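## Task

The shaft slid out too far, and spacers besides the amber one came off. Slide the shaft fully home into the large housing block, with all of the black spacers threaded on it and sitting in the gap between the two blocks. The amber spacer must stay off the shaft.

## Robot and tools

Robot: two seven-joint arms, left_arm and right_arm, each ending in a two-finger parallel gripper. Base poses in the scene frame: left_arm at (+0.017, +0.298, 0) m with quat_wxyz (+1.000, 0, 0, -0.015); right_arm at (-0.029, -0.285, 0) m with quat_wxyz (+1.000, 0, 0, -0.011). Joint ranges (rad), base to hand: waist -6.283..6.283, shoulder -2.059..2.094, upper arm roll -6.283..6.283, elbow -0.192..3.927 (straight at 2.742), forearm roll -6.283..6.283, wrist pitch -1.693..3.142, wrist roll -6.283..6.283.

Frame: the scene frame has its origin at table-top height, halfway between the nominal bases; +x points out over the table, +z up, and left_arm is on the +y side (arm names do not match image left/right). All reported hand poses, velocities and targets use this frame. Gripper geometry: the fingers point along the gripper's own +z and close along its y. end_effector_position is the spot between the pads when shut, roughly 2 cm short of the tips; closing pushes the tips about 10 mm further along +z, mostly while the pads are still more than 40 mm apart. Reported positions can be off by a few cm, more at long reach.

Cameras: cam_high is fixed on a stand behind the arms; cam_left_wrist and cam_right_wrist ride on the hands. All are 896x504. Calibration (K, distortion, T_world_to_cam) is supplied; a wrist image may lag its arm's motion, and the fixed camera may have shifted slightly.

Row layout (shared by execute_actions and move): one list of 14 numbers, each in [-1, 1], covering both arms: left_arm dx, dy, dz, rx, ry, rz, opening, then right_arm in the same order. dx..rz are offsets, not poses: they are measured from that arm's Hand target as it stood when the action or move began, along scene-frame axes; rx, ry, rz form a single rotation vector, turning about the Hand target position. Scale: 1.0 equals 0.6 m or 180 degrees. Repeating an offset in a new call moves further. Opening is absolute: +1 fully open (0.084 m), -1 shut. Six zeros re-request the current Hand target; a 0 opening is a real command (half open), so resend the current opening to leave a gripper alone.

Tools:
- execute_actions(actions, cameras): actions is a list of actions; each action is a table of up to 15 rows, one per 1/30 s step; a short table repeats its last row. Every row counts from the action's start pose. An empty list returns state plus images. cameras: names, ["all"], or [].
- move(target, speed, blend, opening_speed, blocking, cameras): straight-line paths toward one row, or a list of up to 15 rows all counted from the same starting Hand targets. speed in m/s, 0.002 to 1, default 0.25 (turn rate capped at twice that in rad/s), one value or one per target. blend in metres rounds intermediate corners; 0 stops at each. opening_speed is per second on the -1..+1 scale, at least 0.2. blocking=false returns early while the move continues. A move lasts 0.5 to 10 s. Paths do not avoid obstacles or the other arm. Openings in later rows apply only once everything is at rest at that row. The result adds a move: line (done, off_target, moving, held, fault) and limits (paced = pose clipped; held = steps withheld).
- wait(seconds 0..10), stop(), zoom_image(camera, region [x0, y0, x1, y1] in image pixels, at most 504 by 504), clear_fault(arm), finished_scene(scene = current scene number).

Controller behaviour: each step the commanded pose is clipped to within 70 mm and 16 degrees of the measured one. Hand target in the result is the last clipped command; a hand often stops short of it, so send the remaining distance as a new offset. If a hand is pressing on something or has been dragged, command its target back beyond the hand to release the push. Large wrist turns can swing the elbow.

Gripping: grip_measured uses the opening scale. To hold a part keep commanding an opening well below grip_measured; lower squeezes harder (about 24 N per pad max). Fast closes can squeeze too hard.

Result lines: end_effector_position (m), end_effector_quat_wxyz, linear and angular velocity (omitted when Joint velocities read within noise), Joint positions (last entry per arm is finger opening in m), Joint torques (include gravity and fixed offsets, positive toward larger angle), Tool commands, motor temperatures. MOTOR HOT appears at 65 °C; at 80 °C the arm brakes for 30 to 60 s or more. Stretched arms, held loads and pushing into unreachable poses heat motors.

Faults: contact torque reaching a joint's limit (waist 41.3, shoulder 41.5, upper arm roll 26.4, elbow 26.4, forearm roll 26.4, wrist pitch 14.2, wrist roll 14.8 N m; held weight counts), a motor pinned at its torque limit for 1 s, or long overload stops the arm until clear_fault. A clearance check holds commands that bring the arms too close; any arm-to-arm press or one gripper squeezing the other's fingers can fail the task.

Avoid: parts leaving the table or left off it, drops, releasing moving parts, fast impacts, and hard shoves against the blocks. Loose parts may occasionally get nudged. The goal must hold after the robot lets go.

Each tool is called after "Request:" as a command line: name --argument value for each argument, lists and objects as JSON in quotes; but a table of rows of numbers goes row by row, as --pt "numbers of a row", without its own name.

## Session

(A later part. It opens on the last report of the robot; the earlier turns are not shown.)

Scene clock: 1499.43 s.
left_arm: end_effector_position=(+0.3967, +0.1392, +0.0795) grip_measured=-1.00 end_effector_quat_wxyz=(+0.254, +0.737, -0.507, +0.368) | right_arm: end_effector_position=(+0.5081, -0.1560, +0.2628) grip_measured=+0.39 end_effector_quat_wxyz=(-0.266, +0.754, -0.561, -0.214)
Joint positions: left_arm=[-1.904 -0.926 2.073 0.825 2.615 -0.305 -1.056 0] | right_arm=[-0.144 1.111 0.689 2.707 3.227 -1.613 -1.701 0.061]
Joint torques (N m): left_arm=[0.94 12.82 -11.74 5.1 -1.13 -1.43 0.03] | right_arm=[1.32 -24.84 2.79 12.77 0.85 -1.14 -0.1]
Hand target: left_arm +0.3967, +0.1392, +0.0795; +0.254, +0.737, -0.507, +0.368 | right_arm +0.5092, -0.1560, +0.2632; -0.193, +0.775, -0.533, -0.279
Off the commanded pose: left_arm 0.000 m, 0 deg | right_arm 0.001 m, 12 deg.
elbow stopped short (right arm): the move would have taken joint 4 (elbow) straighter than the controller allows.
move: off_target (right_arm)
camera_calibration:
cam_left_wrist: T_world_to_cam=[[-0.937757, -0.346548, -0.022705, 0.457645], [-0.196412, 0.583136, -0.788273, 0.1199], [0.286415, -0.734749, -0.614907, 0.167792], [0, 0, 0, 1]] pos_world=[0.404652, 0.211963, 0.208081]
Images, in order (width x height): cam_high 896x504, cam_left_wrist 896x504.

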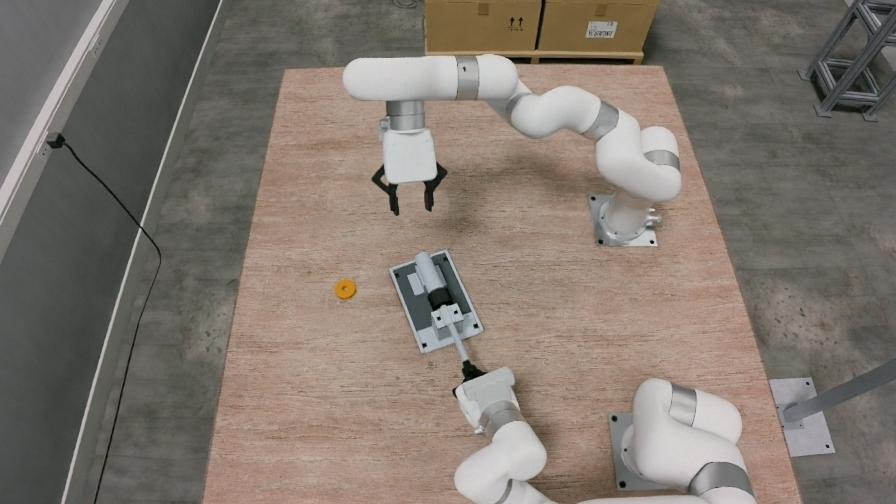

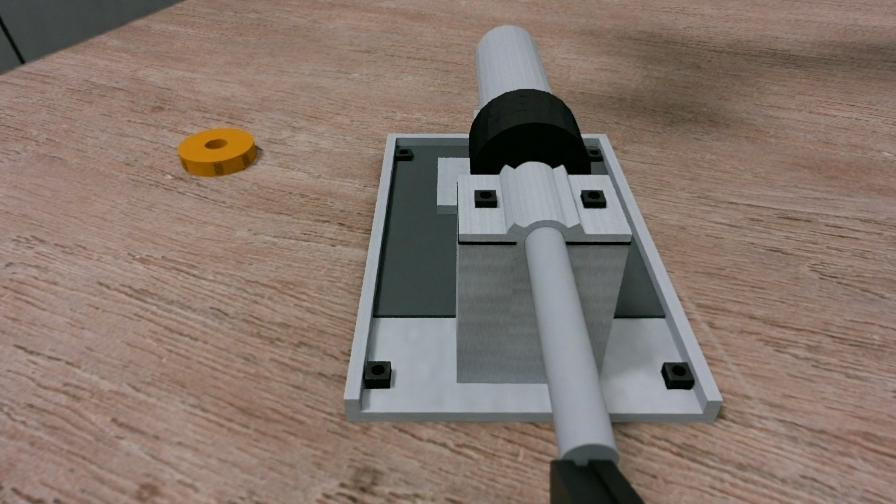

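Request:
move --target '[0.0193,-0.0504,0,0,0,0,-1,0,0,-0.05,0,0,0,0.4]' --speed 0.04 --cameras '["cam_left_wrist"]'

Scene clock: 1507.40 s.
left_arm: end_effector_position=(+0.4083, +0.1089, +0.0795) grip_measured=-1.00 end_effector_quat_wxyz=(+0.254, +0.737, -0.507, +0.368) | right_arm: end_effector_position=(+0.5081, -0.1560, +0.2329) grip_measured=+0.39 end_effector_quat_wxyz=(-0.251, +0.759, -0.557, -0.224)
Joint positions: left_arm=[-1.995 -0.946 2.065 0.853 2.583 -0.248 -1.078 0] | right_arm=[-0.127 1.156 0.617 2.707 3.27 -1.61 -1.747 0.061]
Joint torques (N m): left_arm=[-0.74 12.3 -12.45 5.64 -1.48 -1.28 -0.1] | right_arm=[1.3 -25.27 2.6 13.09 0.92 -1.4 -0.16]
Hand target: left_arm +0.4083, +0.1089, +0.0795; +0.254, +0.737, -0.507, +0.368 | right_arm +0.5092, -0.1560, +0.2332; -0.193, +0.775, -0.533, -0.279
Off the commanded pose: left_arm 0.000 m, 0 deg | right_arm 0.001 m, 10 deg.
elbow stopped short (right arm): the move would have taken joint 4 (elbow) straighter than the controller allows.
move: off_target (right_arm)
camera_calibration:
cam_left_wrist: T_world_to_cam=[[-0.937757, -0.346548, -0.022705, 0.457964], [-0.196412, 0.583136, -0.788273, 0.139769], [0.286415, -0.734749, -0.614907, 0.142309], [0, 0, 0, 1]] pos_world=[0.416152, 0.181763, 0.208081]
Images, in order (width x height): cam_left_wrist 896x504.

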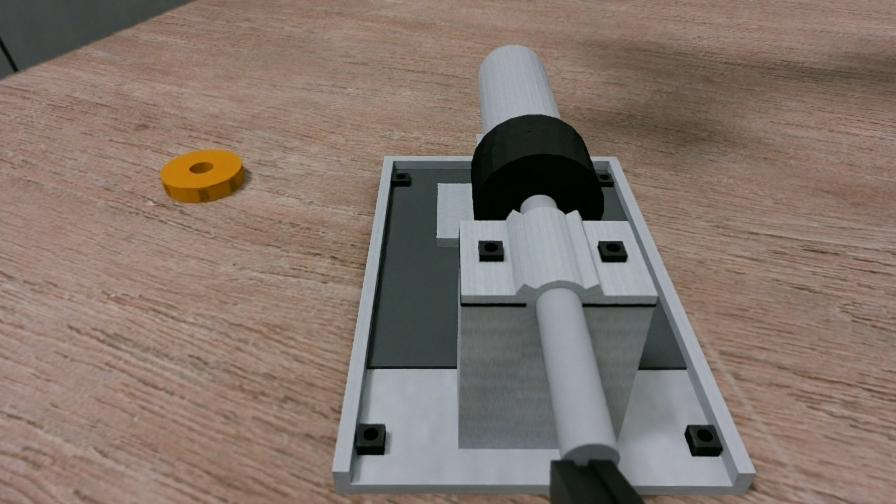

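Request:
move --target '[0.0036,-0.0093,0,0,0,0,-1,0,0,-0.05,0,0,0,0.4]' --speed 0.03 --cameras '[]'

Request:
move --target '[0.0015,-0.0039,0,0,0,0,-1,0,0,0,0,0,0,0.4]' --speed 0.02 --cameras '["cam_left_wrist"]'

Scene clock: 1522.73 s.
left_arm: end_effector_position=(+0.4104, +0.1033, +0.0795) grip_measured=-1.00 end_effector_quat_wxyz=(+0.254, +0.737, -0.507, +0.368) | right_arm: end_effector_position=(+0.5081, -0.1560, +0.2029) grip_measured=+0.39 end_effector_quat_wxyz=(-0.239, +0.763, -0.553, -0.233)
Joint positions: left_arm=[-2.013 -0.95 2.064 0.859 2.577 -0.238 -1.082 0] | right_arm=[-0.107 1.198 0.508 2.707 3.35 -1.604 -1.803 0.061]
Joint torques (N m): left_arm=[-0.77 12.01 -12.63 5.77 -1.69 -1.28 -0.17] | right_arm=[1.26 -25.7 2.2 14.09 0.98 -1.45 -0.16]
Hand target: left_arm +0.4104, +0.1033, +0.0795; +0.254, +0.737, -0.507, +0.368 | right_arm +0.5092, -0.1560, +0.2032; -0.193, +0.775, -0.533, -0.279
Off the commanded pose: left_arm 0.000 m, 0 deg | right_arm 0.001 m, 8 deg.
elbow stopped short (right arm): the move would have taken joint 4 (elbow) straighter than the controller allows.
move: off_target (right_arm)
No camera images: "cameras" was empty.

Scene clock: 1523.43 s.
left_arm: end_effector_position=(+0.4113, +0.1010, +0.0795) grip_measured=-1.00 end_effector_quat_wxyz=(+0.254, +0.737, -0.507, +0.368) | right_arm: end_effector_position=(+0.5081, -0.1560, +0.2029) grip_measured=+0.39 end_effector_quat_wxyz=(-0.239, +0.763, -0.553, -0.233)
Joint positions: left_arm=[-2.02 -0.952 2.064 0.862 2.575 -0.234 -1.084 0] | right_arm=[-0.107 1.198 0.508 2.707 3.35 -1.604 -1.803 0.061]
Joint torques (N m): left_arm=[-0.74 12.18 -12.77 5.82 -1.61 -1.25 -0.18] | right_arm=[1.32 -25.6 2.18 14 0.99 -1.45 -0.14]
Hand target: left_arm +0.4113, +0.1010, +0.0795; +0.254, +0.737, -0.507, +0.368 | right_arm +0.5081, -0.1560, +0.2029; -0.239, +0.763, -0.553, -0.233 (not the last commanded pose)
Off the commanded pose: left_arm 0.000 m, 0 deg | right_arm 0.001 m, 8 deg.
move: off_target (right_arm)
camera_calibration:
cam_left_wrist: T_world_to_cam=[[-0.937757, -0.346548, -0.022705, 0.458133], [-0.196412, 0.583136, -0.788273, 0.144985], [0.286415, -0.734749, -0.614907, 0.135616], [0, 0, 0, 1]] pos_world=[0.419252, 0.173863, 0.208081]
Images, in order (width x height): cam_left_wrist 896x504.

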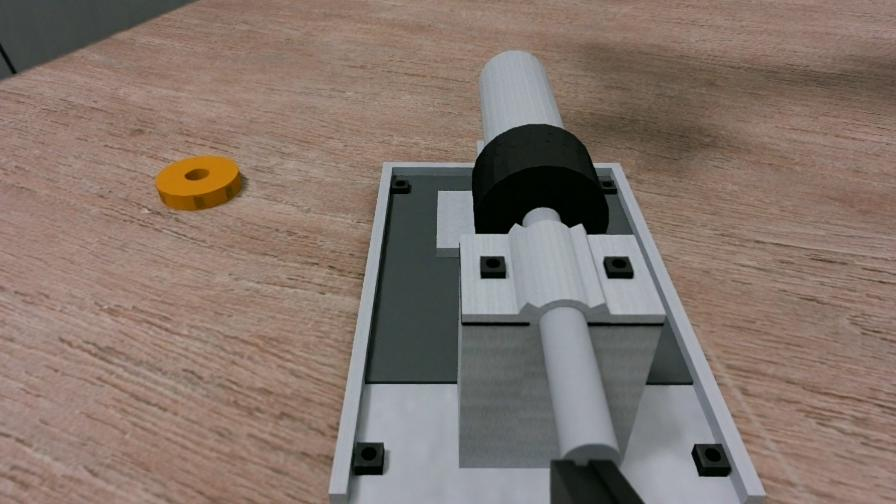

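Moved 79 mm. Small steps now.

Request:
move --target '[0.0012,-0.0031,0,0,0,0,-1,0,0,0,0,0,0,0.4]' --speed 0.015 --cameras '[]'

Request:
move --target '[0.0012,-0.0031,0,0,0,0,-1,0,0,0,0,0,0,0.4]' --speed 0.015 --cameras '[]'

Scene clock: 1527.57 s.
left_arm: end_effector_position=(+0.4121, +0.0993, +0.0794) grip_measured=-1.00 end_effector_quat_wxyz=(+0.254, +0.737, -0.507, +0.368) | right_arm: end_effector_position=(+0.5081, -0.1560, +0.2029) grip_measured=+0.39 end_effector_quat_wxyz=(-0.239, +0.763, -0.553, -0.233)
Joint positions: left_arm=[-2.026 -0.953 2.064 0.864 2.573 -0.231 -1.085 0] | right_arm=[-0.107 1.198 0.508 2.707 3.35 -1.604 -1.803 0.061]
Joint torques (N m): left_arm=[-13.62 8.03 -21.53 6.13 -3.84 0.29 -0.22] | right_arm=[1.04 -25.58 2.28 14.14 0.79 -1.48 -0.12]
Hand target: left_arm +0.4121, +0.0991, +0.0795; +0.254, +0.737, -0.507, +0.368 | right_arm +0.5081, -0.1560, +0.2029; -0.239, +0.763, -0.553, -0.233
Off the commanded pose: left_arm 0.000 m, 0 deg | right_arm 0.000 m, 0 deg.
move: done
No camera images: "cameras" was empty.

Scene clock: 1528.27 s.
left_arm: end_effector_position=(+0.4131, +0.0983, +0.0792) grip_measured=-1.00 end_effector_quat_wxyz=(+0.253, +0.737, -0.506, +0.368) | right_arm: end_effector_position=(+0.5081, -0.1560, +0.2029) grip_measured=+0.39 end_effector_quat_wxyz=(-0.239, +0.763, -0.553, -0.233)
Joint positions: left_arm=[-2.03 -0.954 2.065 0.867 2.571 -0.228 -1.086 0] | right_arm=[-0.107 1.198 0.508 2.707 3.35 -1.604 -1.803 0.061]
Joint torques (N m): left_arm=[-29.77 2.25 -34.56 10.71 -7.43 3.29 -0.47] | right_arm=[0.9 -25.61 2.28 14.11 0.83 -1.52 -0.08]
Hand target: left_arm +0.4128, +0.0973, +0.0795; +0.254, +0.737, -0.507, +0.368 | right_arm +0.5081, -0.1560, +0.2029; -0.239, +0.763, -0.553, -0.233
Off the commanded pose: left_arm 0.001 m, 0 deg | right_arm 0.000 m, 0 deg.
move: done
No camera images: "cameras" was empty.

Request:
move --pt "-0.0018 0.0047 0 0 0 0 -1 0 0 0 0 0 0 0.4" --pt "-0.036 0.093 0.05 0 0 0 -1 0 0 0 0 0 0 0.4" --speed '[0.02,0.15]' --cameras '["cam_left_wrist","cam_high"]'

Request:
zoom_image --camera "cam_left_wrist" --region '[380, 60, 660, 340]'

Request:
zoom_image --camera "cam_high" --region '[380, 240, 500, 360]'

Scene clock: 1534.67 s.
left_arm: end_effector_position=(+0.3912, +0.1531, +0.1095) grip_measured=-1.00 end_effector_quat_wxyz=(+0.254, +0.737, -0.507, +0.368) | right_arm: end_effector_position=(+0.5081, -0.1560, +0.2029) grip_measured=+0.39 end_effector_quat_wxyz=(-0.239, +0.763, -0.553, -0.233)
Joint positions: left_arm=[-1.827 -0.824 2.012 0.804 2.587 -0.391 -1.084 0] | right_arm=[-0.107 1.198 0.508 2.707 3.35 -1.604 -1.803 0.061]
Joint torques (N m): left_arm=[1.16 11.74 -11.02 6.7 -1.2 -1.42 0.2] | right_arm=[0.96 -25.2 2.34 14.22 0.9 -1.47 -0.15]
Hand target: left_arm +0.3912, +0.1531, +0.1095; +0.254, +0.737, -0.507, +0.368 | right_arm +0.5081, -0.1560, +0.2029; -0.239, +0.763, -0.553, -0.233
Off the commanded pose: left_arm 0.000 m, 0 deg | right_arm 0.000 m, 0 deg.
move: done
camera_calibration:
cam_left_wrist: T_world_to_cam=[[-0.937767, -0.346524, -0.0226839, 0.457885], [-0.196396, 0.583094, -0.788308, 0.134354], [0.286394, -0.734795, -0.614862, 0.198064], [0, 0, 0, 1]] pos_world=[0.399052, 0.225863, 0.238081]
Images, in order (width x height): cam_high 896x504, cam_left_wrist 896x504.

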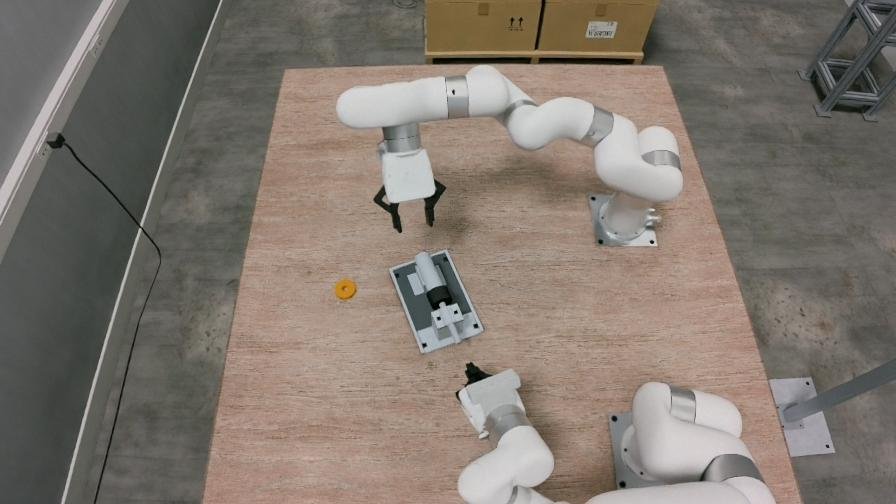

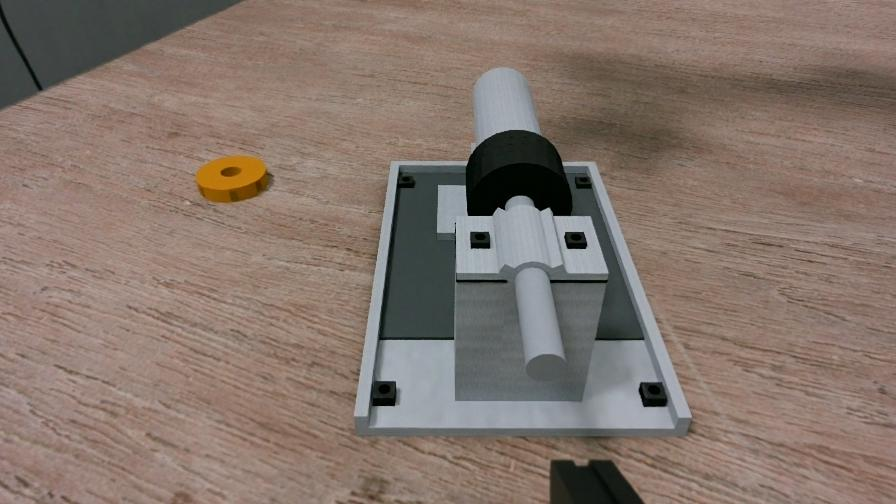

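Scaled by 1.800 from the camera's 896x504 image, which has a finer 1280x720 frame.

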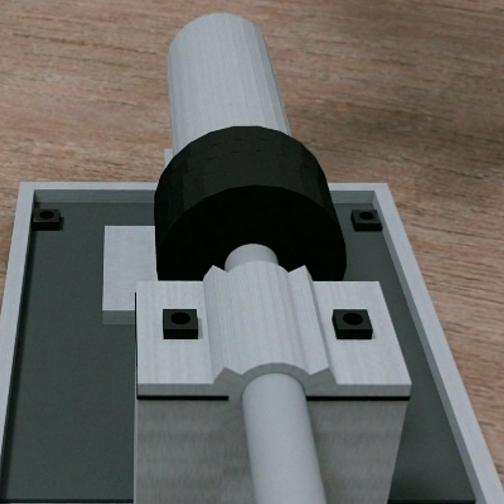

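Scaled by 4.200 from the camera's 896x504 image, which has a finer 1280x720 frame.

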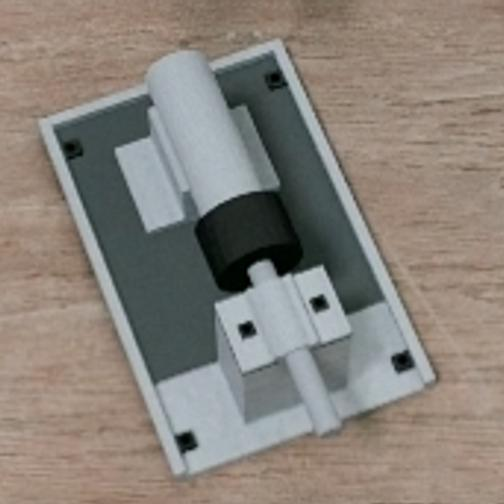

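Request:
finished_scene --scene 2

The scene is finished: the task was done.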